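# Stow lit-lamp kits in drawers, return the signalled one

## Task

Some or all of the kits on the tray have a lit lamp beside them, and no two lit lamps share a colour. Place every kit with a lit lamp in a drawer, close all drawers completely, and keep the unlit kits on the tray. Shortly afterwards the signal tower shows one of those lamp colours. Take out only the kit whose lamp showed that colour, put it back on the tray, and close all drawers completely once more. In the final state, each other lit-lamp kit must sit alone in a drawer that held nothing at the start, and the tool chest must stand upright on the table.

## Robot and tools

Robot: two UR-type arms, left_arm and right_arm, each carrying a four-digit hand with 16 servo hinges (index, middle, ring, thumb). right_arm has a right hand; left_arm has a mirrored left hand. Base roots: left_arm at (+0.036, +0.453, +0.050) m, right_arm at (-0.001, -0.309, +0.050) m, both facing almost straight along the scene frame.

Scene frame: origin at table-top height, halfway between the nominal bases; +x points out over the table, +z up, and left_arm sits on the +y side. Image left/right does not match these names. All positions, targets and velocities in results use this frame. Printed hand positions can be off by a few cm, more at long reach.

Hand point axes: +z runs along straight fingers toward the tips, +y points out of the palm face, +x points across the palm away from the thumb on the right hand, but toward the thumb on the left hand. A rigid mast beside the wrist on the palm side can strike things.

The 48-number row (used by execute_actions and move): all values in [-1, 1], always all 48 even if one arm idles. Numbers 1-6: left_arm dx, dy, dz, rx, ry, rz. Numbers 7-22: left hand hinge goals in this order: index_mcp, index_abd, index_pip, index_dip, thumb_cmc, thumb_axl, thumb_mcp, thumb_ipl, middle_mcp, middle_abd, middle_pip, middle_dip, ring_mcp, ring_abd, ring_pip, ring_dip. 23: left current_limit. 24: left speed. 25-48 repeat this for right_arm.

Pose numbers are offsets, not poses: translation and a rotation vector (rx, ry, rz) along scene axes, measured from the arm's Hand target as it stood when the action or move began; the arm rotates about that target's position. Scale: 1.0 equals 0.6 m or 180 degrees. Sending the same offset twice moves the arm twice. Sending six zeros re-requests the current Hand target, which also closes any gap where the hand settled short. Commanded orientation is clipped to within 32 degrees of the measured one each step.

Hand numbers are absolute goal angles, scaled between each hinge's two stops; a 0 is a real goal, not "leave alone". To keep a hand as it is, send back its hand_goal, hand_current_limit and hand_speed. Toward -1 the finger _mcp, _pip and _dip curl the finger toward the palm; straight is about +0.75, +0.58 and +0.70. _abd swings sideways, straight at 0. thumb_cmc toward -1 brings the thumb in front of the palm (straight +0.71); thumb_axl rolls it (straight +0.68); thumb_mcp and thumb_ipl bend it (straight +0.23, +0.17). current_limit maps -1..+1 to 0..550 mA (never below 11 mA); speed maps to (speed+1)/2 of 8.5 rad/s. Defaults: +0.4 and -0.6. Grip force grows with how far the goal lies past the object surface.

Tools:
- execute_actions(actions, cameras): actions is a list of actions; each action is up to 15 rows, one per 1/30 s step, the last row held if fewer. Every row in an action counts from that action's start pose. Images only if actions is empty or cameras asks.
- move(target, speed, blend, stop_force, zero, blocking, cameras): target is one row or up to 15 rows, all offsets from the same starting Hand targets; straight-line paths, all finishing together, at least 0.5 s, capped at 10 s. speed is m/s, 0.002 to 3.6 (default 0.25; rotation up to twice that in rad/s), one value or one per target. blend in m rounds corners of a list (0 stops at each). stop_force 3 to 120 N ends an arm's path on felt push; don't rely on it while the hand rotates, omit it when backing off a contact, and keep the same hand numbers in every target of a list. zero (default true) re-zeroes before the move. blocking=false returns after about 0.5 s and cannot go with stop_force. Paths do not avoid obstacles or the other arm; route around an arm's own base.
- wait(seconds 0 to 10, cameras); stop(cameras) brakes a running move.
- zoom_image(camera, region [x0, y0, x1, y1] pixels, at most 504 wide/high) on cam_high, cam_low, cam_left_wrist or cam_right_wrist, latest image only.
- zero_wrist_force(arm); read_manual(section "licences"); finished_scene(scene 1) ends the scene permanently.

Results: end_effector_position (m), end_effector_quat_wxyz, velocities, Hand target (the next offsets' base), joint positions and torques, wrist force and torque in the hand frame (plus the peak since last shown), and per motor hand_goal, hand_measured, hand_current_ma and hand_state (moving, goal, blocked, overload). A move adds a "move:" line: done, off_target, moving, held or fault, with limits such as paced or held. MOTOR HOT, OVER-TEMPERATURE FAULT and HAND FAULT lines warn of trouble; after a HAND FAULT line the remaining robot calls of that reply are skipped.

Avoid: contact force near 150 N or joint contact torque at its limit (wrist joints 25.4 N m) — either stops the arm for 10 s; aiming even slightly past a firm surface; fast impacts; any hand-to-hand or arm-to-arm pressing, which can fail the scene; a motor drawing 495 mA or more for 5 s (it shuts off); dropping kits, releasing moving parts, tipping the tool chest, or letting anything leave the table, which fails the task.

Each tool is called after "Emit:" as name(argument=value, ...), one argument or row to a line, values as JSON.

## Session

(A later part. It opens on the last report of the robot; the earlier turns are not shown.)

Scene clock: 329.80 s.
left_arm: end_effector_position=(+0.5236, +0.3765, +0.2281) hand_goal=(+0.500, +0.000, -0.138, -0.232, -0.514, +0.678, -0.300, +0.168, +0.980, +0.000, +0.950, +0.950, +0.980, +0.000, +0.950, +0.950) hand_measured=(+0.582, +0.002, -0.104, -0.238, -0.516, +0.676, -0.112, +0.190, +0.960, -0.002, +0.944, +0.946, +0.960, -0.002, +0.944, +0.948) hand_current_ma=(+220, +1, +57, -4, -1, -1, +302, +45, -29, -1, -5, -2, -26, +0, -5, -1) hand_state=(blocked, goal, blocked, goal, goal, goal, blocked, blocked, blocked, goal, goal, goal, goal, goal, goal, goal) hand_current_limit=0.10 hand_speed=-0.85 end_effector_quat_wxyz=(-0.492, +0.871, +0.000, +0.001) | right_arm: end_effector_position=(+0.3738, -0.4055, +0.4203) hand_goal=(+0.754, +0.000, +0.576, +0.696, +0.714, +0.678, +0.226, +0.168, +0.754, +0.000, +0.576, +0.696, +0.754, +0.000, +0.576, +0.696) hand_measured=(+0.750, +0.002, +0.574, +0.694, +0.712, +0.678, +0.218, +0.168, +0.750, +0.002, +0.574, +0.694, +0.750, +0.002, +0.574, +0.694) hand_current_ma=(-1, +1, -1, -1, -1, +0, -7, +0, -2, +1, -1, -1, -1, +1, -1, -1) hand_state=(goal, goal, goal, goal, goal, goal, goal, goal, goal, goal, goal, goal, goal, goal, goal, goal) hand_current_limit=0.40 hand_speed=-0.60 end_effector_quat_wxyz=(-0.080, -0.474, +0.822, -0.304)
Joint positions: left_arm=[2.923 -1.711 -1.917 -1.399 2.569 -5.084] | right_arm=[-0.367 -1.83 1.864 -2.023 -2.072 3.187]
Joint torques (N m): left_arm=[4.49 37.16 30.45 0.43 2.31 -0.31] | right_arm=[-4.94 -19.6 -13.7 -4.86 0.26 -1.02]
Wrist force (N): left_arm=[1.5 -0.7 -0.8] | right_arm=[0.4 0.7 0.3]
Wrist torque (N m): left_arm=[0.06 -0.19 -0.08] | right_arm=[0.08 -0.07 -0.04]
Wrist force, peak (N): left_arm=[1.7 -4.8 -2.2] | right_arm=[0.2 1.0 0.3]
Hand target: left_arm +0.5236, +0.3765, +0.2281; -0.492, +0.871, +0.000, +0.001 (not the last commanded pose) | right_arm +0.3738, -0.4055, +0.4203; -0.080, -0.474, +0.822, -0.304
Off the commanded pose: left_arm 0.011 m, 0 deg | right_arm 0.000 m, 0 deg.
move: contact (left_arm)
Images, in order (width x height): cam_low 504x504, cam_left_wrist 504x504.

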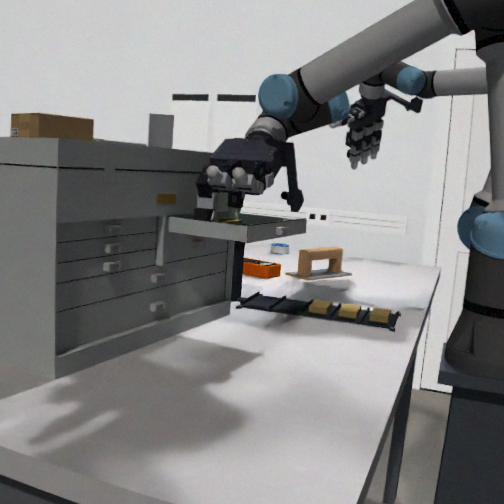

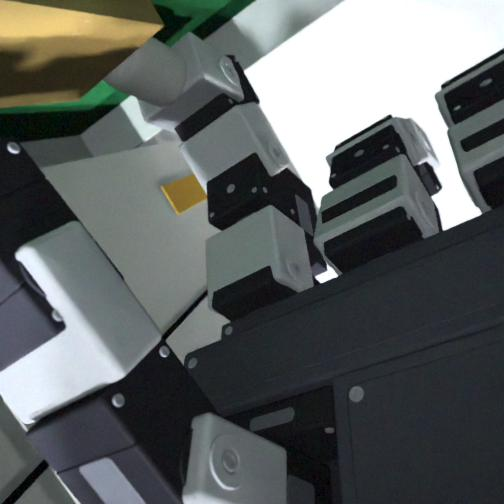

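Emit:
move(
  target=[0,0,0,0,0,0,0.65,0,-0.139,-0.232,-0.514,0.678,-0.05,0.168,0.98,0,0.95,0.95,0.98,0,0.95,0.95,0.1,-0.93,0,0,0,0,0,0,0.754,0,0.576,0.696,0.714,0.678,0.226,0.168,0.754,0,0.576,0.696,0.754,0,0.576,0.696,0.4,-0.6],
  speed=0.05,
)

Emit:
move(
  target=[0,0,0,0,0,0,0.70,0,-0.139,-0.232,-0.514,0.678,0,0.168,0.98,0,0.95,0.95,0.98,0,0.95,0.95,0.3,-0.8,0,0,0,0,0,0,0.754,0,0.576,0.696,0.714,0.678,0.226,0.168,0.754,0,0.576,0.696,0.754,0,0.576,0.696,0.4,-0.6],
  speed=0.05,
  cameras=["cam_low","cam_left_wrist"],
)

Emit:
zoom_image(
  camera="cam_low",
  region=[150, 150, 330, 290],
)

Scene clock: 331.27 s.
left_arm: end_effector_position=(+0.5236, +0.3765, +0.2281) hand_goal=(+0.650, +0.000, -0.138, -0.232, -0.514, +0.678, -0.050, +0.168, +0.980, +0.000, +0.950, +0.950, +0.980, +0.000, +0.950, +0.950) hand_measured=(+0.636, +0.002, -0.136, -0.232, -0.516, +0.676, -0.054, +0.170, +0.960, -0.002, +0.944, +0.946, +0.960, -0.002, +0.944, +0.948) hand_current_ma=(-17, +1, +1, +0, -1, -1, -2, +1, -29, -1, -5, -2, -26, +0, -5, -1) hand_state=(goal, goal, goal, goal, goal, goal, goal, goal, blocked, goal, goal, goal, goal, goal, goal, goal) hand_current_limit=0.10 hand_speed=-0.93 end_effector_quat_wxyz=(-0.492, +0.871, +0.000, +0.001) | right_arm: end_effector_position=(+0.3738, -0.4055, +0.4203) hand_goal=(+0.754, +0.000, +0.576, +0.696, +0.714, +0.678, +0.226, +0.168, +0.754, +0.000, +0.576, +0.696, +0.754, +0.000, +0.576, +0.696) hand_measured=(+0.750, +0.002, +0.574, +0.694, +0.712, +0.678, +0.218, +0.168, +0.750, +0.002, +0.574, +0.694, +0.750, +0.002, +0.574, +0.694) hand_current_ma=(-1, +1, -1, -1, -1, +0, -7, +0, -2, +1, -1, -1, -1, +1, -1, -1) hand_state=(goal, goal, goal, goal, goal, goal, goal, goal, goal, goal, goal, goal, goal, goal, goal, goal) hand_current_limit=0.40 hand_speed=-0.60 end_effector_quat_wxyz=(-0.080, -0.474, +0.822, -0.304)
Joint positions: left_arm=[2.923 -1.711 -1.917 -1.399 2.569 -5.084] | right_arm=[-0.367 -1.83 1.864 -2.023 -2.072 3.187]
Joint torques (N m): left_arm=[5.05 36.09 31.29 2.07 0.86 -0.49] | right_arm=[-5.09 -19.16 -14.61 -4.72 0.36 -1.04]
Wrist force (N): left_arm=[1.3 2.1 0.3] | right_arm=[0.2 0.7 0.4]
Wrist torque (N m): left_arm=[0.13 -0.16 -0.08] | right_arm=[0.06 -0.05 -0.06]
Wrist force, peak (N): left_arm=[1.5 2.6 0.1] | right_arm=[0.2 0.9 0.5]
Hand target: left_arm +0.5236, +0.3765, +0.2281; -0.492, +0.871, +0.000, +0.001 | right_arm +0.3738, -0.4055, +0.4203; -0.080, -0.474, +0.822, -0.304
Off the commanded pose: left_arm 0.000 m, 0 deg | right_arm 0.000 m, 0 deg.
move: done

Scene clock: 331.77 s.
left_arm: end_effector_position=(+0.5236, +0.3765, +0.2281) hand_goal=(+0.700, +0.000, -0.138, -0.232, -0.514, +0.678, +0.000, +0.168, +0.980, +0.000, +0.950, +0.950, +0.980, +0.000, +0.950, +0.950) hand_measured=(+0.686, +0.002, -0.136, -0.232, -0.516, +0.676, -0.004, +0.170, +0.960, -0.002, +0.944, +0.946, +0.960, -0.002, +0.944, +0.948) hand_current_ma=(-18, +1, +1, +0, -1, -1, -3, +1, -29, -1, -5, -2, -26, +0, -5, -1) hand_state=(goal, goal, goal, goal, goal, goal, goal, goal, blocked, goal, goal, goal, goal, goal, goal, goal) hand_current_limit=0.30 hand_speed=-0.80 end_effector_quat_wxyz=(-0.492, +0.871, +0.000, +0.001) | right_arm: end_effector_position=(+0.3738, -0.4055, +0.4203) hand_goal=(+0.754, +0.000, +0.576, +0.696, +0.714, +0.678, +0.226, +0.168, +0.754, +0.000, +0.576, +0.696, +0.754, +0.000, +0.576, +0.696) hand_measured=(+0.750, +0.002, +0.574, +0.694, +0.712, +0.678, +0.218, +0.168, +0.750, +0.002, +0.574, +0.694, +0.750, +0.002, +0.574, +0.694) hand_current_ma=(-1, +1, -1, -1, -1, +0, -7, +0, -2, +1, -1, -1, -1, +1, -1, -1) hand_state=(goal, goal, goal, goal, goal, goal, goal, goal, goal, goal, goal, goal, goal, goal, goal, goal) hand_current_limit=0.40 hand_speed=-0.60 end_effector_quat_wxyz=(-0.080, -0.474, +0.822, -0.304)
Joint positions: left_arm=[2.923 -1.711 -1.917 -1.399 2.569 -5.084] | right_arm=[-0.367 -1.83 1.864 -2.023 -2.072 3.187]
Joint torques (N m): left_arm=[4.5 36.46 30.46 2.49 0.5 -0.41] | right_arm=[-4.93 -19.93 -14.15 -4.67 0.4 -0.89]
Wrist force (N): left_arm=[1.4 2.3 0.0] | right_arm=[0.2 0.6 0.4]
Wrist torque (N m): left_arm=[0.17 -0.18 -0.08] | right_arm=[0.06 -0.05 -0.06]
Wrist force, peak (N): left_arm=[1.5 2.4 0.2] | right_arm=[0.1 0.9 0.4]
Hand target: left_arm +0.5236, +0.3765, +0.2281; -0.492, +0.871, +0.000, +0.001 | right_arm +0.3738, -0.4055, +0.4203; -0.080, -0.474, +0.822, -0.304
Off the commanded pose: left_arm 0.000 m, 0 deg | right_arm 0.000 m, 0 deg.
move: done
Images, in order (width x height): cam_low 504x504, cam_left_wrist 504x504.

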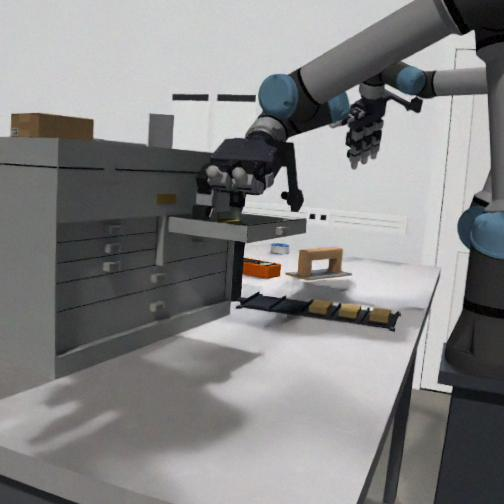

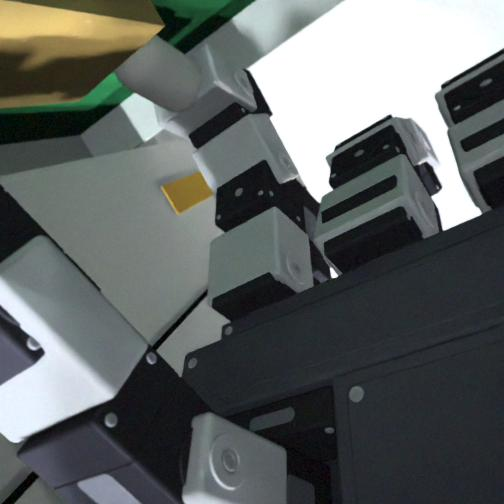

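Scaled by 2.800 from the camera's 504x504 image, which has a finer 720x720 frame.

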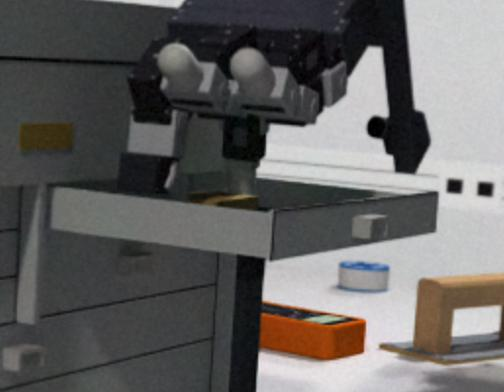

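Emit:
move(
  target=[
    [0,0,0.18,0,0,0,0.70,0,-0.139,-0.232,-0.514,0.678,0,0.168,0.98,0,0.95,0.95,0.98,0,0.95,0.95,0.3,-0.8,0,0,0,0,0,0,0.754,0,0.576,0.696,0.714,0.678,0.226,0.168,0.754,0,0.576,0.696,0.754,0,0.576,0.696,0.4,-0.6],
    [-0.3227,-0.1275,0.22,-0.1215,0.1335,-0.515,0.70,0,-0.139,-0.232,-0.514,0.678,0,0.168,0.98,0,0.95,0.95,0.98,0,0.95,0.95,0.3,-0.8,0,0,0,0,0,0,0.754,0,0.576,0.696,0.714,0.678,0.226,0.168,0.754,0,0.576,0.696,0.754,0,0.576,0.696,0.4,-0.6],
    [-0.4475,0.0333,0.207,-0.1215,0.1335,-0.515,0.822,0.2,0.796,0.842,0.714,0.678,0.226,0.168,0.822,-0.2,0.796,0.842,-0.068,0,-0.3,0.696,0.4,-0.6,0,0,0,0,0,0,0.754,0,0.576,0.696,0.714,0.678,0.226,0.168,0.754,0,0.576,0.696,0.754,0,0.576,0.696,0.4,-0.6],
  ],
  speed=[0.12,0.3,0.2],
  blend=[0.02,0.03,0],
  cameras=["cam_high","cam_low","cam_left_wrist"],
)

Scene clock: 338.73 s.
left_arm: end_effector_position=(+0.2551, +0.3965, +0.3523) hand_goal=(+0.822, +0.200, +0.796, +0.842, +0.714, +0.678, +0.226, +0.168, +0.822, -0.200, +0.796, +0.842, -0.068, +0.000, -0.300, +0.696) hand_measured=(+0.812, +0.196, +0.790, +0.838, +0.702, +0.676, +0.216, +0.170, +0.816, -0.196, +0.796, +0.844, -0.056, -0.002, -0.292, +0.698) hand_current_ma=(-11, -2, -5, -2, -11, -1, -12, +1, -5, +2, +0, +1, +13, -1, +6, +1) hand_state=(goal, goal, goal, goal, goal, goal, goal, goal, goal, goal, goal, goal, goal, goal, goal, goal) hand_current_limit=0.40 hand_speed=-0.60 end_effector_quat_wxyz=(+0.175, -0.653, +0.712, -0.191) | right_arm: end_effector_position=(+0.3738, -0.4055, +0.4203) hand_goal=(+0.754, +0.000, +0.576, +0.696, +0.714, +0.678, +0.226, +0.168, +0.754, +0.000, +0.576, +0.696, +0.754, +0.000, +0.576, +0.696) hand_measured=(+0.750, +0.002, +0.574, +0.694, +0.712, +0.678, +0.218, +0.168, +0.750, +0.002, +0.574, +0.694, +0.750, +0.002, +0.574, +0.694) hand_current_ma=(-1, +1, -1, -1, -1, +0, -7, +0, -2, +1, -1, -1, -1, +1, -1, -1) hand_state=(goal, goal, goal, goal, goal, goal, goal, goal, goal, goal, goal, goal, goal, goal, goal, goal) hand_current_limit=0.40 hand_speed=-0.60 end_effector_quat_wxyz=(-0.080, -0.474, +0.822, -0.304)
Joint positions: left_arm=[3.772 -0.616 -2.277 -1.414 1.229 -2.477] | right_arm=[-0.367 -1.83 1.864 -2.023 -2.072 3.187]
Joint torques (N m): left_arm=[-1.13 -3.83 15.6 0.87 -2.98 -0.44] | right_arm=[-4.45 -20.27 -14.64 -4.62 0.25 -0.83]
Wrist force (N): left_arm=[1.6 1.2 0.6] | right_arm=[0.3 0.9 0.5]
Wrist torque (N m): left_arm=[0.08 -0.19 0.11] | right_arm=[0.08 -0.06 -0.04]
Wrist force, peak (N): left_arm=[1.4 3.9 0.8] | right_arm=[0.0 1.0 0.5]
Hand target: left_arm +0.2551, +0.3965, +0.3523; -0.175, +0.653, -0.712, +0.191 | right_arm +0.3738, -0.4055, +0.4203; -0.080, -0.474, +0.822, -0.304
Off the commanded pose: left_arm 0.000 m, 0 deg | right_arm 0.000 m, 0 deg.
move: done
Images, in order (width x height): cam_high 504x504, cam_low 504x504, cam_left_wrist 504x504.

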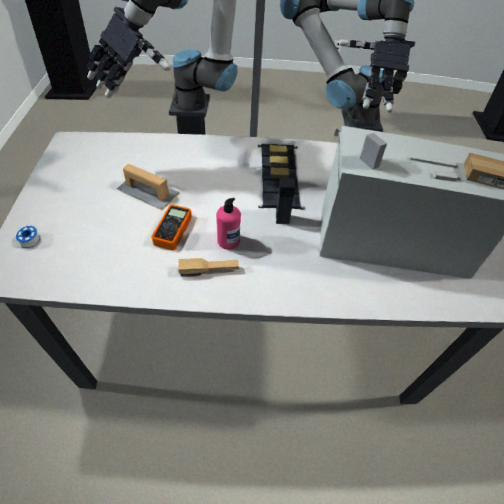

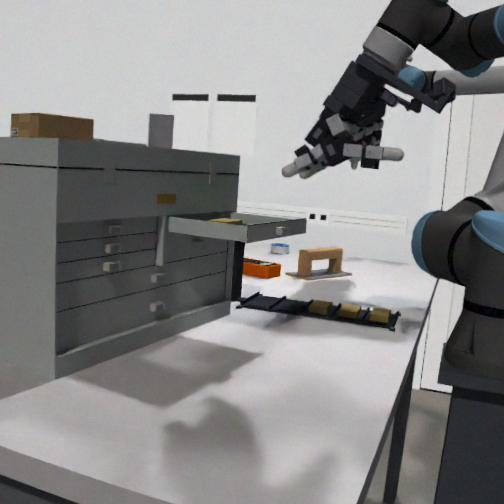

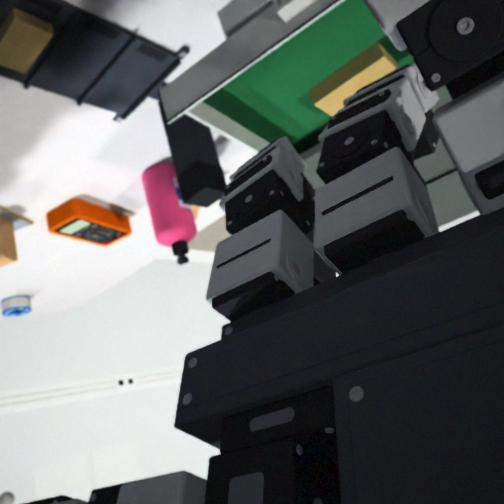

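Emit:
move(
  target=[
    [0,0,0,0,0,0,0.822,0.2,0.796,0.842,0.714,0.678,0.226,0.168,0.822,-0.2,0.796,0.842,-0.068,0,-0.3,0.696,0.4,-0.6,0.009,0.279,-0.025,0,0,0.139,0.754,0,0.576,0.696,0.714,0.678,0.226,0.168,0.754,0,0.576,0.696,0.754,0,0.576,0.696,0.4,-0.6],
    [0,0,0,0,0,0,0.822,0.2,0.796,0.842,0.714,0.678,0.226,0.168,0.822,-0.2,0.796,0.842,-0.068,0,-0.3,0.696,0.4,-0.6,-0.098,0.537,-0.05,0,0,0.278,0.754,0,0.576,0.696,0.714,0.678,0.226,0.168,0.754,0,0.576,0.696,0.754,0,0.576,0.696,0.4,-0.6],
  ],
  speed=0.3,
  blend=[0.03,0],
  cameras=["cam_high","cam_low","cam_right_wrist"],
)

Emit:
zoom_image(
  camera="cam_low",
  region=[150, 180, 320, 290],
)

Emit:
zoom_image(
  camera="cam_right_wrist",
  region=[290, 280, 490, 470],
)

Scene clock: 341.33 s.
left_arm: end_effector_position=(+0.2551, +0.3965, +0.3523) hand_goal=(+0.822, +0.200, +0.796, +0.842, +0.714, +0.678, +0.226, +0.168, +0.822, -0.200, +0.796, +0.842, -0.068, +0.000, -0.300, +0.696) hand_measured=(+0.812, +0.196, +0.790, +0.838, +0.702, +0.676, +0.216, +0.170, +0.816, -0.196, +0.796, +0.844, -0.056, -0.002, -0.292, +0.698) hand_current_ma=(-11, -2, -5, -2, -11, -1, -12, +1, -5, +2, +0, +1, +13, -1, +6, +1) hand_state=(goal, goal, goal, goal, goal, goal, goal, goal, goal, goal, goal, goal, goal, goal, goal, goal) hand_current_limit=0.40 hand_speed=-0.60 end_effector_quat_wxyz=(+0.175, -0.653, +0.712, -0.191) | right_arm: end_effector_position=(+0.3151, -0.0833, +0.3904) hand_goal=(+0.754, +0.000, +0.576, +0.696, +0.714, +0.678, +0.226, +0.168, +0.754, +0.000, +0.576, +0.696, +0.754, +0.000, +0.576, +0.696) hand_measured=(+0.750, +0.002, +0.574, +0.694, +0.712, +0.678, +0.218, +0.168, +0.750, +0.002, +0.574, +0.694, +0.750, +0.002, +0.574, +0.694) hand_current_ma=(-1, +1, -1, -1, -1, +0, -7, +0, -2, +1, -1, -1, -1, +1, -1, -1) hand_state=(goal, goal, goal, goal, goal, goal, goal, goal, goal, goal, goal, goal, goal, goal, goal, goal) hand_current_limit=0.40 hand_speed=-0.60 end_effector_quat_wxyz=(-0.056, +0.777, -0.545, +0.310)
Joint positions: left_arm=[3.772 -0.616 -2.277 -1.414 1.229 -2.477] | right_arm=[0.505 -1.821 1.935 -2.102 -2.071 3.186]
Joint torques (N m): left_arm=[-3.27 -3.04 14.21 1 -3.12 -0.27] | right_arm=[7.04 -16.49 -14.19 0.06 0.15 -0.65]
Wrist force (N): left_arm=[1.5 1.3 0.6] | right_arm=[-0.2 0.8 0.0]
Wrist torque (N m): left_arm=[0.09 -0.16 0.10] | right_arm=[0.12 0.02 -0.12]
Wrist force, peak (N): left_arm=[1.6 1.6 0.7] | right_arm=[-2.4 1.1 -0.6]
Hand target: left_arm +0.2551, +0.3965, +0.3523; -0.175, +0.653, -0.712, +0.191 | right_arm +0.3150, -0.0833, +0.3903; -0.056, +0.777, -0.545, +0.310
Off the commanded pose: left_arm 0.000 m, 0 deg | right_arm 0.000 m, 0 deg.
move: done
Images, in order (width x height): cam_high 504x504, cam_low 504x504, cam_right_wrist 504x504.

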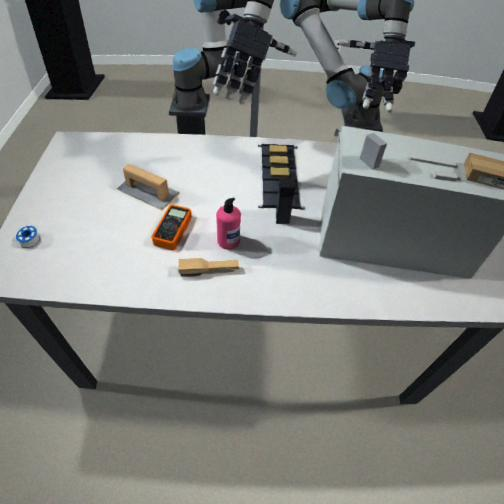

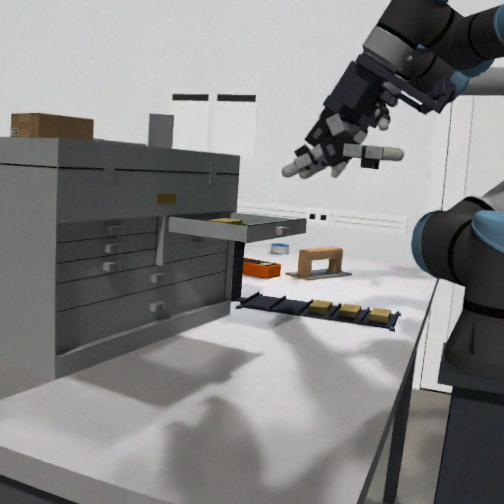

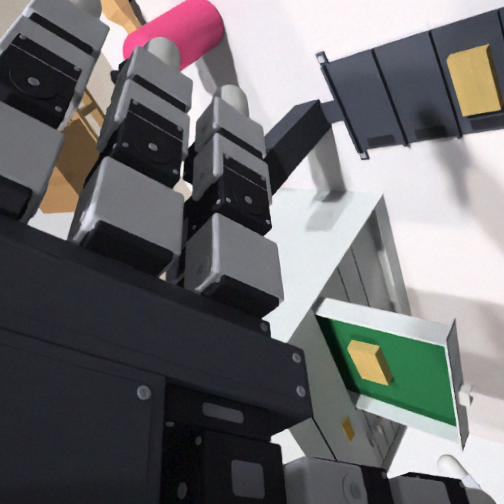

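Scaled by 2.965 from the camera's 504x504 image, which has a finer 720x720 frame.

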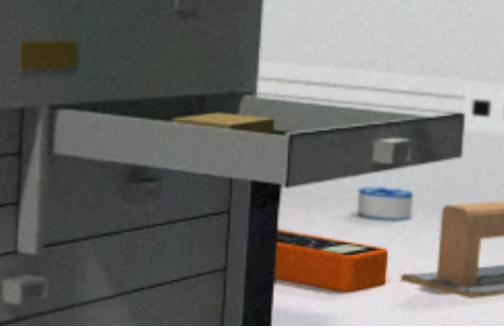

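Scaled by 2.520 from the camera's 504x504 image, which has a finer 720x720 frame.

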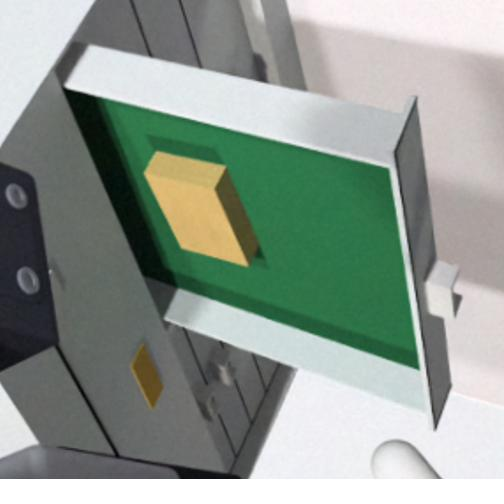

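Emit:
move(
  target=[0,0,-0.17,0,0,0,0.822,0.2,0.796,0.842,0.714,0.678,0.226,0.168,0.822,-0.2,0.796,0.842,-0.068,0,-0.3,0.696,0.4,-0.6,0,0,0,0,0,0,0.754,0,0.576,0.696,0.714,0.678,0.226,0.168,0.754,0,0.576,0.696,0.754,0,0.576,0.696,0.4,-0.6],
  speed=0.15,
  cameras=["cam_low","cam_right_wrist"],
)

Emit:
move(
  target=[0.3333,-0.0350,0,0,0,0,0.822,0.2,0.796,0.842,0.714,0.678,0.226,0.168,0.822,-0.2,0.796,0.842,-0.068,0,-0.3,0.696,0.4,-0.6,0,0,0,0,0,0,0.754,0,0.576,0.696,0.714,0.678,0.226,0.168,0.754,0,0.576,0.696,0.754,0,0.576,0.696,0.4,-0.6],
  speed=0.04,
  stop_force=10,
  cameras=["cam_low","cam_right_wrist"],
)

Scene clock: 343.37 s.
left_arm: end_effector_position=(+0.2551, +0.3965, +0.2504) hand_goal=(+0.822, +0.200, +0.796, +0.842, +0.714, +0.678, +0.226, +0.168, +0.822, -0.200, +0.796, +0.842, -0.068, +0.000, -0.300, +0.696) hand_measured=(+0.812, +0.196, +0.790, +0.840, +0.702, +0.676, +0.218, +0.168, +0.816, -0.196, +0.796, +0.844, -0.056, -0.002, -0.292, +0.698) hand_current_ma=(-11, -2, -5, -2, -11, -1, -11, +0, -5, +2, +0, +1, +13, -1, +6, +1) hand_state=(goal, goal, goal, goal, goal, goal, goal, goal, goal, goal, goal, goal, goal, goal, goal, goal) hand_current_limit=0.40 hand_speed=-0.60 end_effector_quat_wxyz=(+0.175, -0.653, +0.712, -0.191) | right_arm: end_effector_position=(+0.3150, -0.0833, +0.3903) hand_goal=(+0.754, +0.000, +0.576, +0.696, +0.714, +0.678, +0.226, +0.168, +0.754, +0.000, +0.576, +0.696, +0.754, +0.000, +0.576, +0.696) hand_measured=(+0.750, +0.002, +0.574, +0.694, +0.712, +0.678, +0.218, +0.168, +0.750, +0.002, +0.574, +0.694, +0.750, +0.002, +0.574, +0.694) hand_current_ma=(-1, +1, -1, -1, -1, +0, -7, +0, -2, +1, -1, -1, -1, +1, -1, -1) hand_state=(goal, goal, goal, goal, goal, goal, goal, goal, goal, goal, goal, goal, goal, goal, goal, goal) hand_current_limit=0.40 hand_speed=-0.60 end_effector_quat_wxyz=(-0.056, +0.777, -0.545, +0.310)
Joint positions: left_arm=[3.772 -0.567 -2.545 -1.197 1.229 -2.477] | right_arm=[0.505 -1.821 1.935 -2.102 -2.071 3.186]
Joint torques (N m): left_arm=[4.86 -7.14 14.84 3.57 1.22 0.53] | right_arm=[8.97 -20.82 -13.3 -0.15 0.69 -1.14]
Wrist force (N): left_arm=[1.4 1.1 0.5] | right_arm=[0.0 1.1 0.3]
Wrist torque (N m): left_arm=[0.07 -0.15 0.21] | right_arm=[0.14 -0.01 -0.09]
Wrist force, peak (N): left_arm=[1.3 2.5 1.7] | right_arm=[0.0 1.1 0.3]
Hand target: left_arm +0.2551, +0.3965, +0.2503; -0.175, +0.653, -0.712, +0.191 | right_arm +0.3150, -0.0833, +0.3903; -0.056, +0.777, -0.545, +0.310
Off the commanded pose: left_arm 0.000 m, 0 deg | right_arm 0.000 m, 0 deg.
move: done
Images, in order (width x height): cam_low 504x504, cam_right_wrist 504x504.

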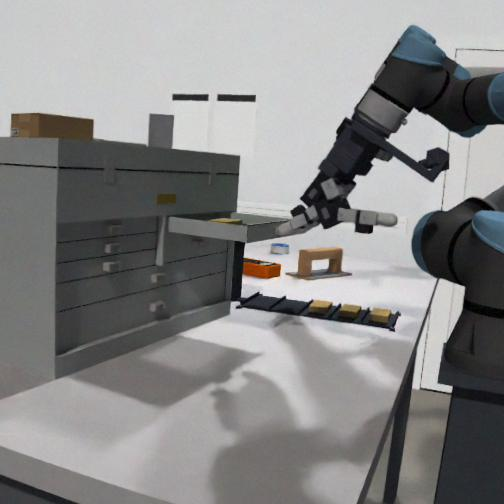

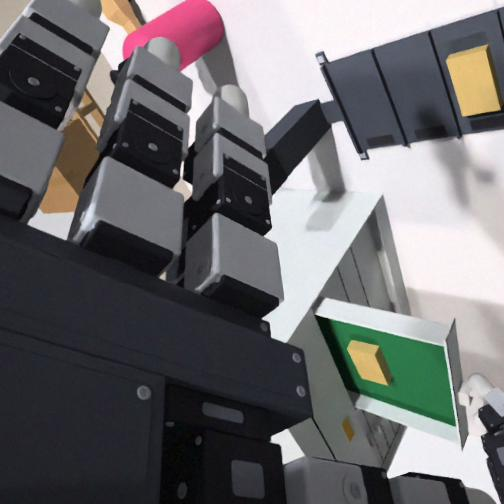

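Scene clock: 349.33 s.
left_arm: end_effector_position=(+0.4487, +0.3762, +0.2503) hand_goal=(+0.822, +0.200, +0.796, +0.842, +0.714, +0.678, +0.226, +0.168, +0.822, -0.200, +0.796, +0.842, -0.068, +0.000, -0.300, +0.696) hand_measured=(+0.784, +0.210, +0.782, +0.840, +0.704, +0.676, +0.218, +0.168, +0.796, -0.198, +0.786, +0.840, -0.056, -0.002, -0.292, +0.698) hand_current_ma=(-72, +7, -14, -1, -10, -1, -11, +0, -40, +1, -10, -1, +13, -1, +6, +1) hand_state=(blocked, goal, goal, goal, goal, goal, goal, goal, blocked, goal, goal, goal, goal, goal, goal, goal) hand_current_limit=0.40 hand_speed=-0.60 end_effector_quat_wxyz=(+0.175, -0.653, +0.712, -0.191) | right_arm: end_effector_position=(+0.3150, -0.0833, +0.3903) hand_goal=(+0.754, +0.000, +0.576, +0.696, +0.714, +0.678, +0.226, +0.168, +0.754, +0.000, +0.576, +0.696, +0.754, +0.000, +0.576, +0.696) hand_measured=(+0.750, +0.002, +0.574, +0.694, +0.712, +0.678, +0.218, +0.168, +0.750, +0.002, +0.574, +0.694, +0.750, +0.002, +0.574, +0.694) hand_current_ma=(-1, +1, -1, -1, -1, +0, -7, +0, -2, +1, -1, -1, -1, +1, -1, -1) hand_state=(goal, goal, goal, goal, goal, goal, goal, goal, goal, goal, goal, goal, goal, goal, goal, goal) hand_current_limit=0.40 hand_speed=-0.60 end_effector_quat_wxyz=(-0.056, +0.777, -0.545, +0.310)
Joint positions: left_arm=[3.348 -1.382 -2.254 -0.573 1.417 -2.869] | right_arm=[0.505 -1.821 1.935 -2.102 -2.071 3.186]
Joint torques (N m): left_arm=[-5.47 2.03 33.31 2.75 -2.98 -0.61] | right_arm=[9.2 -20.71 -13.65 -1.16 0.73 -1.02]
Wrist force (N): left_arm=[1.3 3.1 0.0] | right_arm=[-0.1 1.2 0.2]
Wrist torque (N m): left_arm=[0.09 -0.08 -0.02] | right_arm=[0.16 0.01 -0.10]
Wrist force, peak (N): left_arm=[0.6 8.6 -8.1] | right_arm=[-0.1 1.2 0.2]
Hand target: left_arm +0.4487, +0.3762, +0.2503; -0.175, +0.653, -0.712, +0.191 (not the last commanded pose) | right_arm +0.3150, -0.0833, +0.3903; -0.056, +0.777, -0.545, +0.310
Off the commanded pose: left_arm 0.006 m, 0 deg | right_arm 0.000 m, 0 deg.
move: contact (left_arm)
Images, in order (width x height): cam_low 504x504, cam_right_wrist 504x504.

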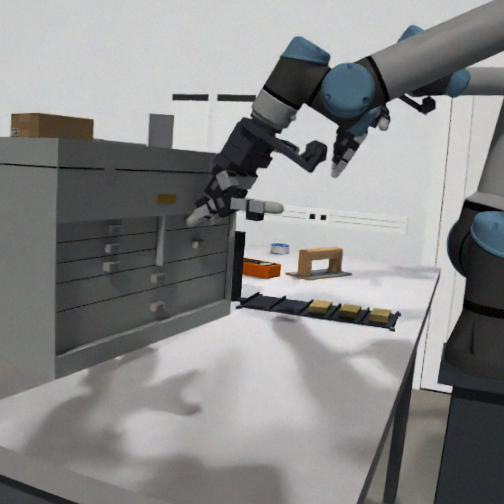

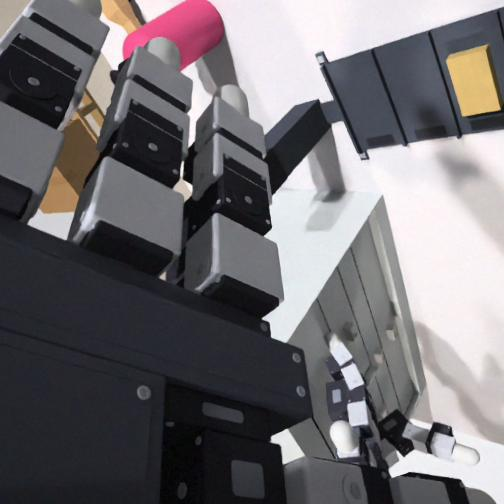

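Emit:
move(
  target=[-0.05,0.0055,0,0,0,0,0.822,0.2,0.796,0.842,0.714,0.678,0.226,0.168,0.822,-0.2,0.796,0.842,-0.068,0,-0.3,0.696,0.4,-0.6,0,0,0,0,0,0,0.754,0,0.576,0.696,0.714,0.678,0.226,0.168,0.754,0,0.576,0.696,0.754,0,0.576,0.696,0.4,-0.6],
  speed=0.15,
  cameras=["all"],
)

Emit:
zoom_image(
  camera="cam_low",
  region=[140, 180, 300, 330],
)

Emit:
zoom_image(
  camera="cam_high",
  region=[240, 130, 340, 240],
)

Scene clock: 350.53 s.
left_arm: end_effector_position=(+0.4187, +0.3795, +0.2503) hand_goal=(+0.822, +0.200, +0.796, +0.842, +0.714, +0.678, +0.226, +0.168, +0.822, -0.200, +0.796, +0.842, -0.068, +0.000, -0.300, +0.696) hand_measured=(+0.806, +0.202, +0.788, +0.840, +0.704, +0.676, +0.218, +0.168, +0.804, -0.198, +0.790, +0.840, -0.056, -0.002, -0.292, +0.698) hand_current_ma=(-18, +1, -5, -1, -10, -1, -11, +0, -24, +1, -5, -1, +13, -1, +6, +1) hand_state=(goal, goal, goal, goal, goal, goal, goal, goal, goal, goal, goal, goal, goal, goal, goal, goal) hand_current_limit=0.40 hand_speed=-0.60 end_effector_quat_wxyz=(+0.175, -0.653, +0.712, -0.191) | right_arm: end_effector_position=(+0.3150, -0.0833, +0.3903) hand_goal=(+0.754, +0.000, +0.576, +0.696, +0.714, +0.678, +0.226, +0.168, +0.754, +0.000, +0.576, +0.696, +0.754, +0.000, +0.576, +0.696) hand_measured=(+0.750, +0.002, +0.574, +0.694, +0.712, +0.678, +0.218, +0.168, +0.750, +0.002, +0.574, +0.694, +0.750, +0.002, +0.574, +0.694) hand_current_ma=(-1, +1, -1, -1, -1, +0, -7, +0, -2, +1, -1, -1, -1, +1, -1, -1) hand_state=(goal, goal, goal, goal, goal, goal, goal, goal, goal, goal, goal, goal, goal, goal, goal, goal) hand_current_limit=0.40 hand_speed=-0.60 end_effector_quat_wxyz=(-0.056, +0.777, -0.545, +0.310)
Joint positions: left_arm=[3.379 -1.292 -2.318 -0.605 1.402 -2.842] | right_arm=[0.505 -1.821 1.935 -2.102 -2.071 3.186]
Joint torques (N m): left_arm=[-4.13 10.43 30.22 5.19 2.1 -0.98] | right_arm=[9.31 -20.93 -13.71 -1.37 0.7 -0.98]
Wrist force (N): left_arm=[0.8 1.4 0.3] | right_arm=[-0.1 1.0 0.2]
Wrist torque (N m): left_arm=[0.14 -0.07 0.00] | right_arm=[0.13 0.01 -0.11]
Wrist force, peak (N): left_arm=[1.4 3.1 -0.1] | right_arm=[-0.3 1.1 0.1]
Hand target: left_arm +0.4187, +0.3795, +0.2503; -0.175, +0.653, -0.712, +0.191 | right_arm +0.3150, -0.0833, +0.3903; -0.056, +0.777, -0.545, +0.310
Off the commanded pose: left_arm 0.000 m, 0 deg | right_arm 0.000 m, 0 deg.
move: done

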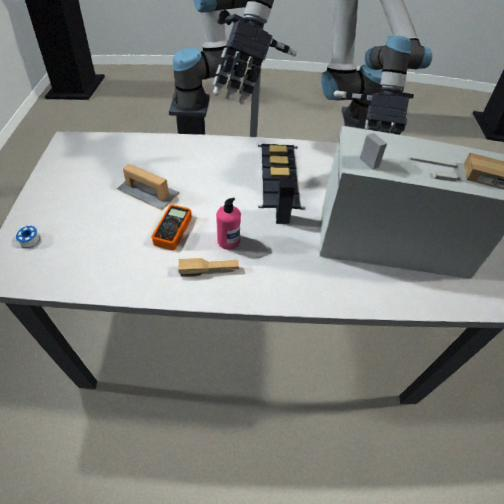

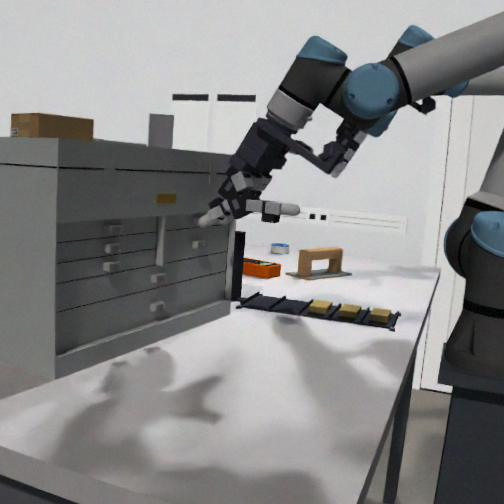

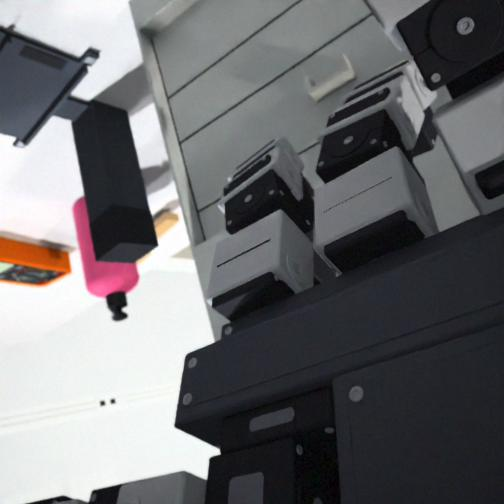

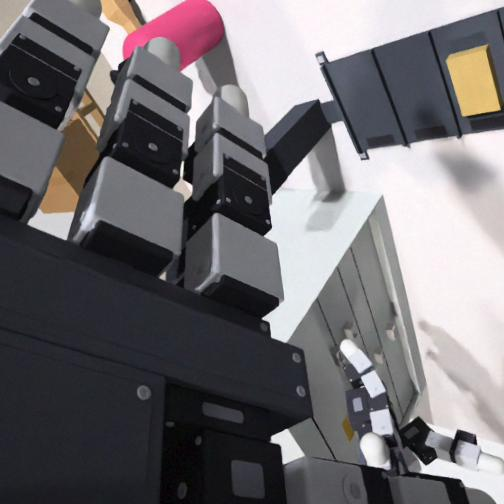

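Scaled by 3.150 from the camera's 504x504 image, which has a finer 720x720 frame.

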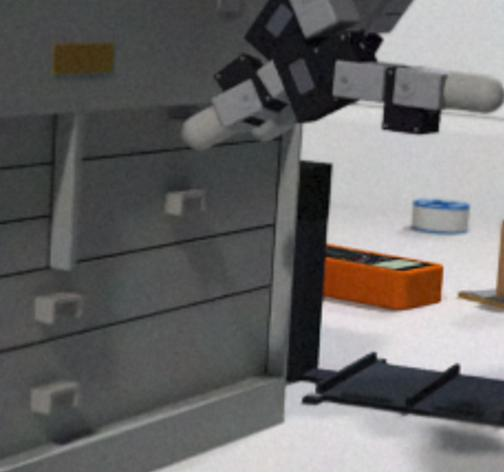

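Scaled by 4.582 from the camera's 504x504 image, which has a finer 720x720 frame.

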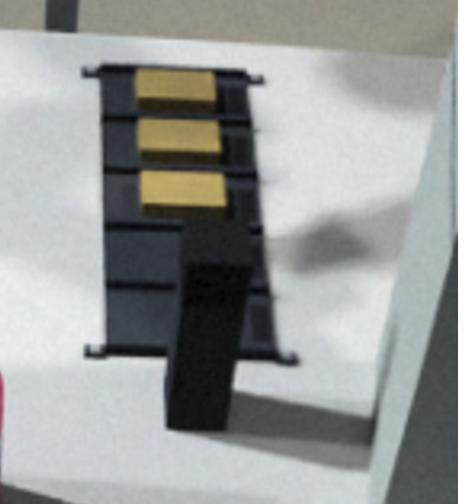

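Emit:
wait(
  seconds=2,
  cameras=["all"],
)

Scene clock: 352.67 s.
left_arm: end_effector_position=(+0.4187, +0.3795, +0.2503) hand_goal=(+0.822, +0.200, +0.796, +0.842, +0.714, +0.678, +0.226, +0.168, +0.822, -0.200, +0.796, +0.842, -0.068, +0.000, -0.300, +0.696) hand_measured=(+0.806, +0.202, +0.788, +0.840, +0.704, +0.676, +0.218, +0.168, +0.804, -0.198, +0.790, +0.840, -0.056, -0.002, -0.292, +0.698) hand_current_ma=(-18, +1, -5, -1, -10, -1, -11, +0, -24, +1, -5, -1, +13, -1, +6, +1) hand_state=(goal, goal, goal, goal, goal, goal, goal, goal, goal, goal, goal, goal, goal, goal, goal, goal) hand_current_limit=0.40 hand_speed=-0.60 end_effector_quat_wxyz=(+0.175, -0.653, +0.712, -0.191) | right_arm: end_effector_position=(+0.3150, -0.0833, +0.3903) hand_goal=(+0.754, +0.000, +0.576, +0.696, +0.714, +0.678, +0.226, +0.168, +0.754, +0.000, +0.576, +0.696, +0.754, +0.000, +0.576, +0.696) hand_measured=(+0.750, +0.002, +0.574, +0.694, +0.712, +0.678, +0.218, +0.168, +0.750, +0.002, +0.574, +0.694, +0.750, +0.002, +0.574, +0.694) hand_current_ma=(-1, +1, -1, -1, -1, +0, -7, +0, -2, +1, -1, -1, -1, +1, -1, -1) hand_state=(goal, goal, goal, goal, goal, goal, goal, goal, goal, goal, goal, goal, goal, goal, goal, goal) hand_current_limit=0.40 hand_speed=-0.60 end_effector_quat_wxyz=(-0.056, +0.777, -0.545, +0.310)
Joint positions: left_arm=[3.379 -1.292 -2.318 -0.605 1.402 -2.842] | right_arm=[0.505 -1.821 1.935 -2.102 -2.071 3.186]
Joint torques (N m): left_arm=[-6.26 18.89 33.02 4.99 2.24 -1.06] | right_arm=[9.05 -20.93 -13.73 -1.67 0.81 -1]
Wrist force (N): left_arm=[0.9 1.4 0.4] | right_arm=[-0.1 0.9 0.0]
Wrist torque (N m): left_arm=[0.13 -0.09 0.02] | right_arm=[0.13 0.01 -0.11]
Wrist force, peak (N): left_arm=[1.1 1.5 0.4] | right_arm=[-0.2 1.1 0.4]
Hand target: left_arm +0.4187, +0.3795, +0.2503; -0.175, +0.653, -0.712, +0.191 | right_arm +0.3150, -0.0833, +0.3903; -0.056, +0.777, -0.545, +0.310
Off the commanded pose: left_arm 0.000 m, 0 deg | right_arm 0.000 m, 0 deg.
wait: 2.00 s; at rest by 0.03 s

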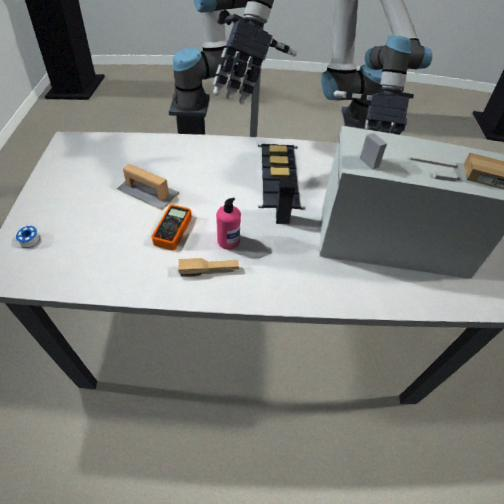

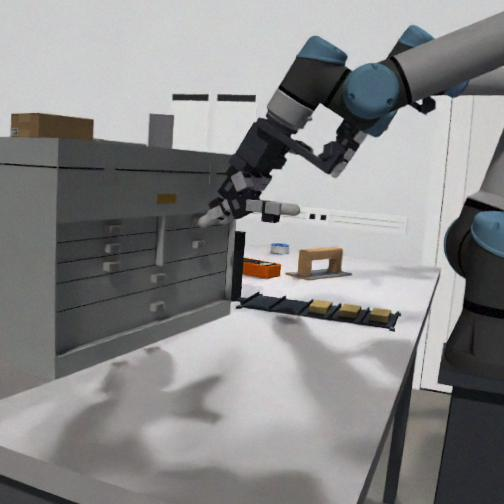

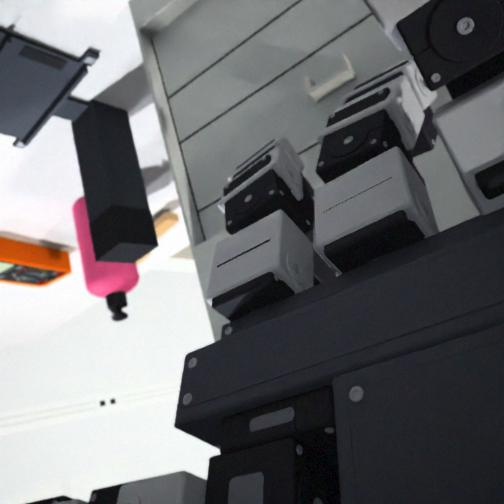

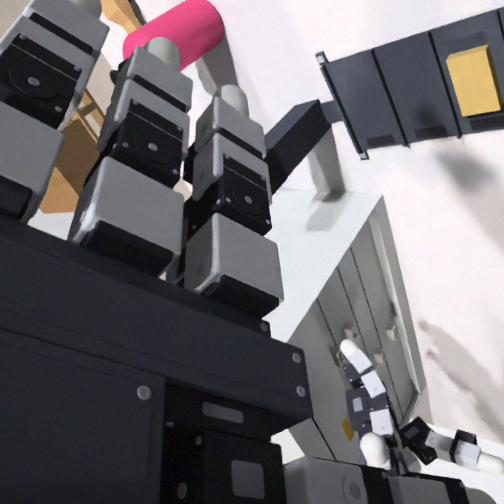

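Emit:
wait(
  seconds=4,
  cameras=["cam_right_wrist","cam_low","cam_high"],
)

Emit:
zoom_image(
  camera="cam_right_wrist",
  region=[240, 20, 440, 240],
)

Emit:
zoom_image(
  camera="cam_right_wrist",
  region=[280, 190, 450, 410],
)

Scene clock: 357.10 s.
left_arm: end_effector_position=(+0.4187, +0.3795, +0.2503) hand_goal=(+0.822, +0.200, +0.796, +0.842, +0.714, +0.678, +0.226, +0.168, +0.822, -0.200, +0.796, +0.842, -0.068, +0.000, -0.300, +0.696) hand_measured=(+0.806, +0.202, +0.788, +0.840, +0.704, +0.676, +0.218, +0.168, +0.804, -0.198, +0.790, +0.840, -0.056, -0.002, -0.292, +0.698) hand_current_ma=(-18, +1, -5, -1, -10, -1, -11, +0, -24, +1, -5, -1, +13, -1, +6, +1) hand_state=(goal, goal, goal, goal, goal, goal, goal, goal, goal, goal, goal, goal, goal, goal, goal, goal) hand_current_limit=0.40 hand_speed=-0.60 end_effector_quat_wxyz=(+0.175, -0.653, +0.712, -0.191) | right_arm: end_effector_position=(+0.3150, -0.0833, +0.3903) hand_goal=(+0.754, +0.000, +0.576, +0.696, +0.714, +0.678, +0.226, +0.168, +0.754, +0.000, +0.576, +0.696, +0.754, +0.000, +0.576, +0.696) hand_measured=(+0.750, +0.002, +0.574, +0.694, +0.712, +0.678, +0.218, +0.168, +0.750, +0.002, +0.574, +0.694, +0.750, +0.002, +0.574, +0.694) hand_current_ma=(-1, +1, -1, -1, -1, +0, -7, +0, -2, +1, -1, -1, -1, +1, -1, -1) hand_state=(goal, goal, goal, goal, goal, goal, goal, goal, goal, goal, goal, goal, goal, goal, goal, goal) hand_current_limit=0.40 hand_speed=-0.60 end_effector_quat_wxyz=(-0.056, +0.777, -0.545, +0.310)
Joint positions: left_arm=[3.379 -1.292 -2.318 -0.605 1.402 -2.842] | right_arm=[0.505 -1.821 1.935 -2.102 -2.071 3.186]
Joint torques (N m): left_arm=[-5.26 17.48 32.25 4.57 2.46 -1.09] | right_arm=[8.3 -20.72 -13.73 -2.29 0.85 -0.88]
Wrist force (N): left_arm=[1.0 1.3 0.3] | right_arm=[-0.1 0.8 0.0]
Wrist torque (N m): left_arm=[0.13 -0.10 0.02] | right_arm=[0.12 0.00 -0.11]
Wrist force, peak (N): left_arm=[1.2 1.5 0.5] | right_arm=[-0.2 1.2 0.2]
Hand target: left_arm +0.4187, +0.3795, +0.2503; -0.175, +0.653, -0.712, +0.191 | right_arm +0.3150, -0.0833, +0.3903; -0.056, +0.777, -0.545, +0.310
Off the commanded pose: left_arm 0.000 m, 0 deg | right_arm 0.000 m, 0 deg.
wait: 4.00 s; at rest from the start
Images, in order (width x height): cam_high 504x504, cam_low 504x504, cam_right_wrist 504x504.

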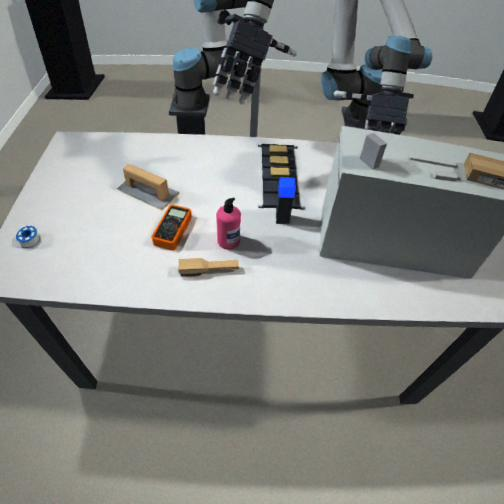

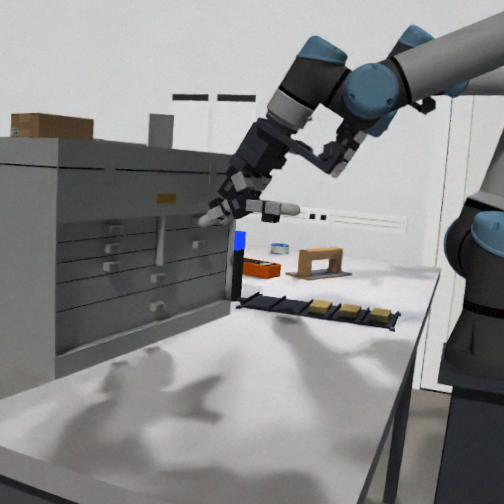

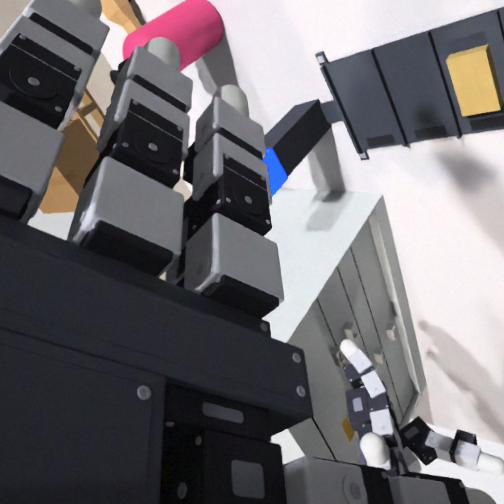

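Scaled by 2.291 from the camera's 504x504 image, which has a finer 720x720 frame.

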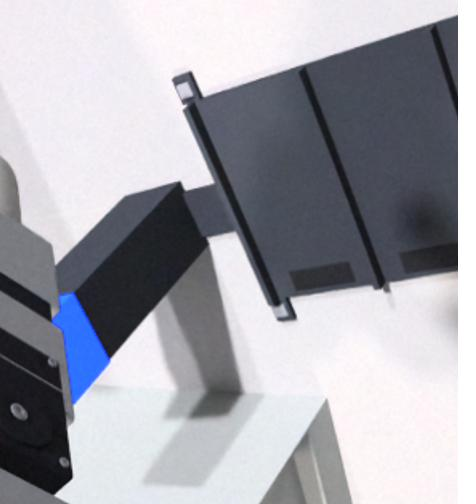

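Scaled by 2.291 from the camera's 504x504 image, which has a finer 720x720 frame.

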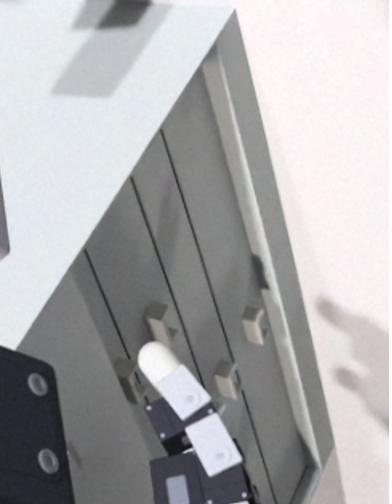

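Emit:
move(
  target=[0.035,-0.0037,0,0,0,0,0.822,0.2,0.796,0.842,0.714,0.678,0.226,0.168,0.822,-0.2,0.796,0.842,-0.068,0,-0.3,0.696,0.4,-0.6,0,0,0,0,0,0,0.754,0,0.576,0.696,0.714,0.678,0.226,0.168,0.754,0,0.576,0.696,0.754,0,0.576,0.696,0.4,-0.6],
  speed=0.05,
)

Emit:
move(
  target=[0.02,-0.0021,0,0,0,0,0.822,0.2,0.796,0.842,0.714,0.678,0.226,0.168,0.822,-0.2,0.796,0.842,-0.068,0,-0.3,0.696,0.4,-0.6,0,0,0,0,0,0,0.754,0,0.576,0.696,0.714,0.678,0.226,0.168,0.754,0,0.576,0.696,0.754,0,0.576,0.696,0.4,-0.6],
  speed=0.012,
  stop_force=4,
)

Emit:
move(
  target=[-0.005,0.0005,0,0,0,0,0.822,-0.3,0.796,0.842,0.714,0.678,0.226,0.168,0.822,0.3,0.796,0.842,-0.068,0,-0.3,0.696,0.6,-0.8,0,0,0,0,0,0,0.754,0,0.576,0.696,0.714,0.678,0.226,0.168,0.754,0,0.576,0.696,0.754,0,0.576,0.696,0.4,-0.6],
  speed=0.02,
  cameras=["cam_low"],
)

Scene clock: 358.60 s.
left_arm: end_effector_position=(+0.4397, +0.3773, +0.2504) hand_goal=(+0.822, +0.200, +0.796, +0.842, +0.714, +0.678, +0.226, +0.168, +0.822, -0.200, +0.796, +0.842, -0.068, +0.000, -0.300, +0.696) hand_measured=(+0.808, +0.202, +0.790, +0.840, +0.704, +0.676, +0.218, +0.168, +0.804, -0.198, +0.790, +0.840, -0.056, -0.002, -0.292, +0.698) hand_current_ma=(-18, +1, -5, -1, -10, -1, -11, +0, -23, +1, -5, -1, +13, -1, +6, +1) hand_state=(goal, goal, goal, goal, goal, goal, goal, goal, goal, goal, goal, goal, goal, goal, goal, goal) hand_current_limit=0.40 hand_speed=-0.60 end_effector_quat_wxyz=(+0.175, -0.653, +0.712, -0.191) | right_arm: end_effector_position=(+0.3150, -0.0833, +0.3903) hand_goal=(+0.754, +0.000, +0.576, +0.696, +0.714, +0.678, +0.226, +0.168, +0.754, +0.000, +0.576, +0.696, +0.754, +0.000, +0.576, +0.696) hand_measured=(+0.750, +0.002, +0.574, +0.694, +0.712, +0.678, +0.218, +0.168, +0.750, +0.002, +0.574, +0.694, +0.750, +0.002, +0.574, +0.694) hand_current_ma=(-1, +1, -1, -1, -1, +0, -7, +0, -2, +1, -1, -1, -1, +1, -1, -1) hand_state=(goal, goal, goal, goal, goal, goal, goal, goal, goal, goal, goal, goal, goal, goal, goal, goal) hand_current_limit=0.40 hand_speed=-0.60 end_effector_quat_wxyz=(-0.056, +0.777, -0.545, +0.310)
Joint positions: left_arm=[3.357 -1.356 -2.274 -0.581 1.413 -2.861] | right_arm=[0.505 -1.821 1.935 -2.102 -2.071 3.186]
Joint torques (N m): left_arm=[6.24 22.21 10.18 0.53 -0.91 1.38] | right_arm=[8.72 -20.85 -13.7 -2.68 0.69 -0.88]
Wrist force (N): left_arm=[1.3 1.2 0.6] | right_arm=[-0.1 0.9 0.3]
Wrist torque (N m): left_arm=[0.08 -0.14 0.16] | right_arm=[0.11 0.01 -0.11]
Wrist force, peak (N): left_arm=[1.0 1.9 0.3] | right_arm=[-0.2 1.0 0.2]
Hand target: left_arm +0.4397, +0.3773, +0.2503; -0.175, +0.653, -0.712, +0.191 | right_arm +0.3150, -0.0833, +0.3903; -0.056, +0.777, -0.545, +0.310
Off the commanded pose: left_arm 0.000 m, 0 deg | right_arm 0.000 m, 0 deg.
move: done

Scene clock: 360.13 s.
left_arm: end_effector_position=(+0.4474, +0.3765, +0.2503) hand_goal=(+0.822, +0.200, +0.796, +0.842, +0.714, +0.678, +0.226, +0.168, +0.822, -0.200, +0.796, +0.842, -0.068, +0.000, -0.300, +0.696) hand_measured=(+0.792, +0.202, +0.784, +0.840, +0.704, +0.676, +0.218, +0.168, +0.800, -0.198, +0.788, +0.840, -0.056, -0.002, -0.292, +0.698) hand_current_ma=(-48, +1, -13, -1, -10, -1, -11, +0, -32, +1, -6, -1, +13, -1, +6, +1) hand_state=(blocked, goal, goal, goal, goal, goal, goal, goal, blocked, goal, goal, goal, goal, goal, goal, goal) hand_current_limit=0.40 hand_speed=-0.60 end_effector_quat_wxyz=(+0.175, -0.653, +0.712, -0.191) | right_arm: end_effector_position=(+0.3150, -0.0833, +0.3903) hand_goal=(+0.754, +0.000, +0.576, +0.696, +0.714, +0.678, +0.226, +0.168, +0.754, +0.000, +0.576, +0.696, +0.754, +0.000, +0.576, +0.696) hand_measured=(+0.750, +0.002, +0.574, +0.694, +0.712, +0.678, +0.218, +0.168, +0.750, +0.002, +0.574, +0.694, +0.750, +0.002, +0.574, +0.694) hand_current_ma=(-1, +1, -1, -1, -1, +0, -7, +0, -2, +1, -1, -1, -1, +1, -1, -1) hand_state=(goal, goal, goal, goal, goal, goal, goal, goal, goal, goal, goal, goal, goal, goal, goal, goal) hand_current_limit=0.40 hand_speed=-0.60 end_effector_quat_wxyz=(-0.056, +0.777, -0.545, +0.310)
Joint positions: left_arm=[3.35 -1.379 -2.257 -0.574 1.416 -2.868] | right_arm=[0.505 -1.821 1.935 -2.102 -2.071 3.186]
Joint torques (N m): left_arm=[8.41 24.81 13.67 1.23 -3.04 1.2] | right_arm=[8.05 -20.6 -13.51 -2.84 0.71 -0.85]
Wrist force (N): left_arm=[1.5 2.4 1.0] | right_arm=[-0.1 1.1 0.2]
Wrist torque (N m): left_arm=[0.00 -0.13 0.17] | right_arm=[0.14 0.01 -0.11]
Wrist force, peak (N): left_arm=[1.0 5.4 -2.5] | right_arm=[-0.1 1.2 0.3]
Hand target: left_arm +0.4474, +0.3765, +0.2503; -0.175, +0.653, -0.712, +0.191 (not the last commanded pose) | right_arm +0.3150, -0.0833, +0.3903; -0.056, +0.777, -0.545, +0.310
Off the commanded pose: left_arm 0.004 m, 0 deg | right_arm 0.000 m, 0 deg.
move: contact (left_arm)

Scene clock: 360.83 s.
left_arm: end_effector_position=(+0.4443, +0.3768, +0.2503) hand_goal=(+0.822, -0.300, +0.796, +0.842, +0.714, +0.678, +0.226, +0.168, +0.822, +0.300, +0.796, +0.842, -0.068, +0.000, -0.300, +0.696) hand_measured=(+0.800, +0.020, +0.784, +0.840, +0.704, +0.676, +0.218, +0.168, +0.804, +0.008, +0.790, +0.840, -0.056, -0.002, -0.292, +0.698) hand_current_ma=(-32, +440, -12, -1, -10, -1, -11, +0, -24, -440, -5, -1, +13, -1, +6, +1) hand_state=(blocked, blocked, goal, goal, goal, goal, goal, goal, goal, blocked, goal, goal, goal, goal, goal, goal) hand_current_limit=0.60 hand_speed=-0.80 end_effector_quat_wxyz=(+0.175, -0.653, +0.712, -0.191) | right_arm: end_effector_position=(+0.3150, -0.0833, +0.3903) hand_goal=(+0.754, +0.000, +0.576, +0.696, +0.714, +0.678, +0.226, +0.168, +0.754, +0.000, +0.576, +0.696, +0.754, +0.000, +0.576, +0.696) hand_measured=(+0.750, +0.002, +0.574, +0.694, +0.712, +0.678, +0.218, +0.168, +0.750, +0.002, +0.574, +0.694, +0.750, +0.002, +0.574, +0.694) hand_current_ma=(-1, +1, -1, -1, -1, +0, -7, +0, -2, +1, -1, -1, -1, +1, -1, -1) hand_state=(goal, goal, goal, goal, goal, goal, goal, goal, goal, goal, goal, goal, goal, goal, goal, goal) hand_current_limit=0.40 hand_speed=-0.60 end_effector_quat_wxyz=(-0.056, +0.777, -0.545, +0.310)
Joint positions: left_arm=[3.353 -1.37 -2.264 -0.577 1.415 -2.865] | right_arm=[0.505 -1.821 1.935 -2.102 -2.071 3.186]
Joint torques (N m): left_arm=[3.1 9.25 22.51 1.86 -2.56 0.81] | right_arm=[8.58 -20.36 -13.78 -2.83 0.63 -0.92]
Wrist force (N): left_arm=[1.5 1.2 2.7] | right_arm=[-0.2 1.0 0.2]
Wrist torque (N m): left_arm=[-0.11 -0.09 -0.02] | right_arm=[0.13 0.02 -0.12]
Wrist force, peak (N): left_arm=[2.2 1.0 2.7] | right_arm=[-0.3 1.2 0.3]
Hand target: left_arm +0.4444, +0.3768, +0.2503; -0.175, +0.653, -0.712, +0.191 | right_arm +0.3150, -0.0833, +0.3903; -0.056, +0.777, -0.545, +0.310
Off the commanded pose: left_arm 0.000 m, 0 deg | right_arm 0.000 m, 0 deg.
move: done
Images, in order (width x height): cam_low 504x504.

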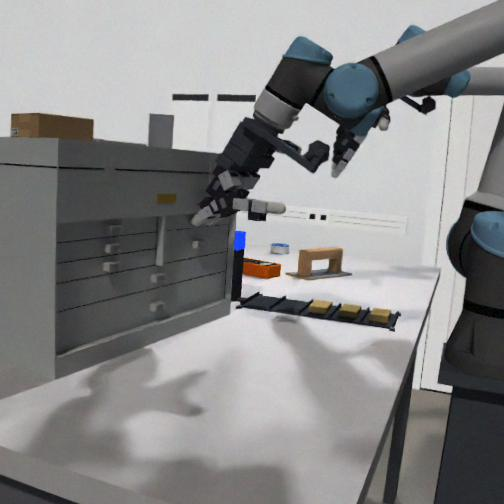

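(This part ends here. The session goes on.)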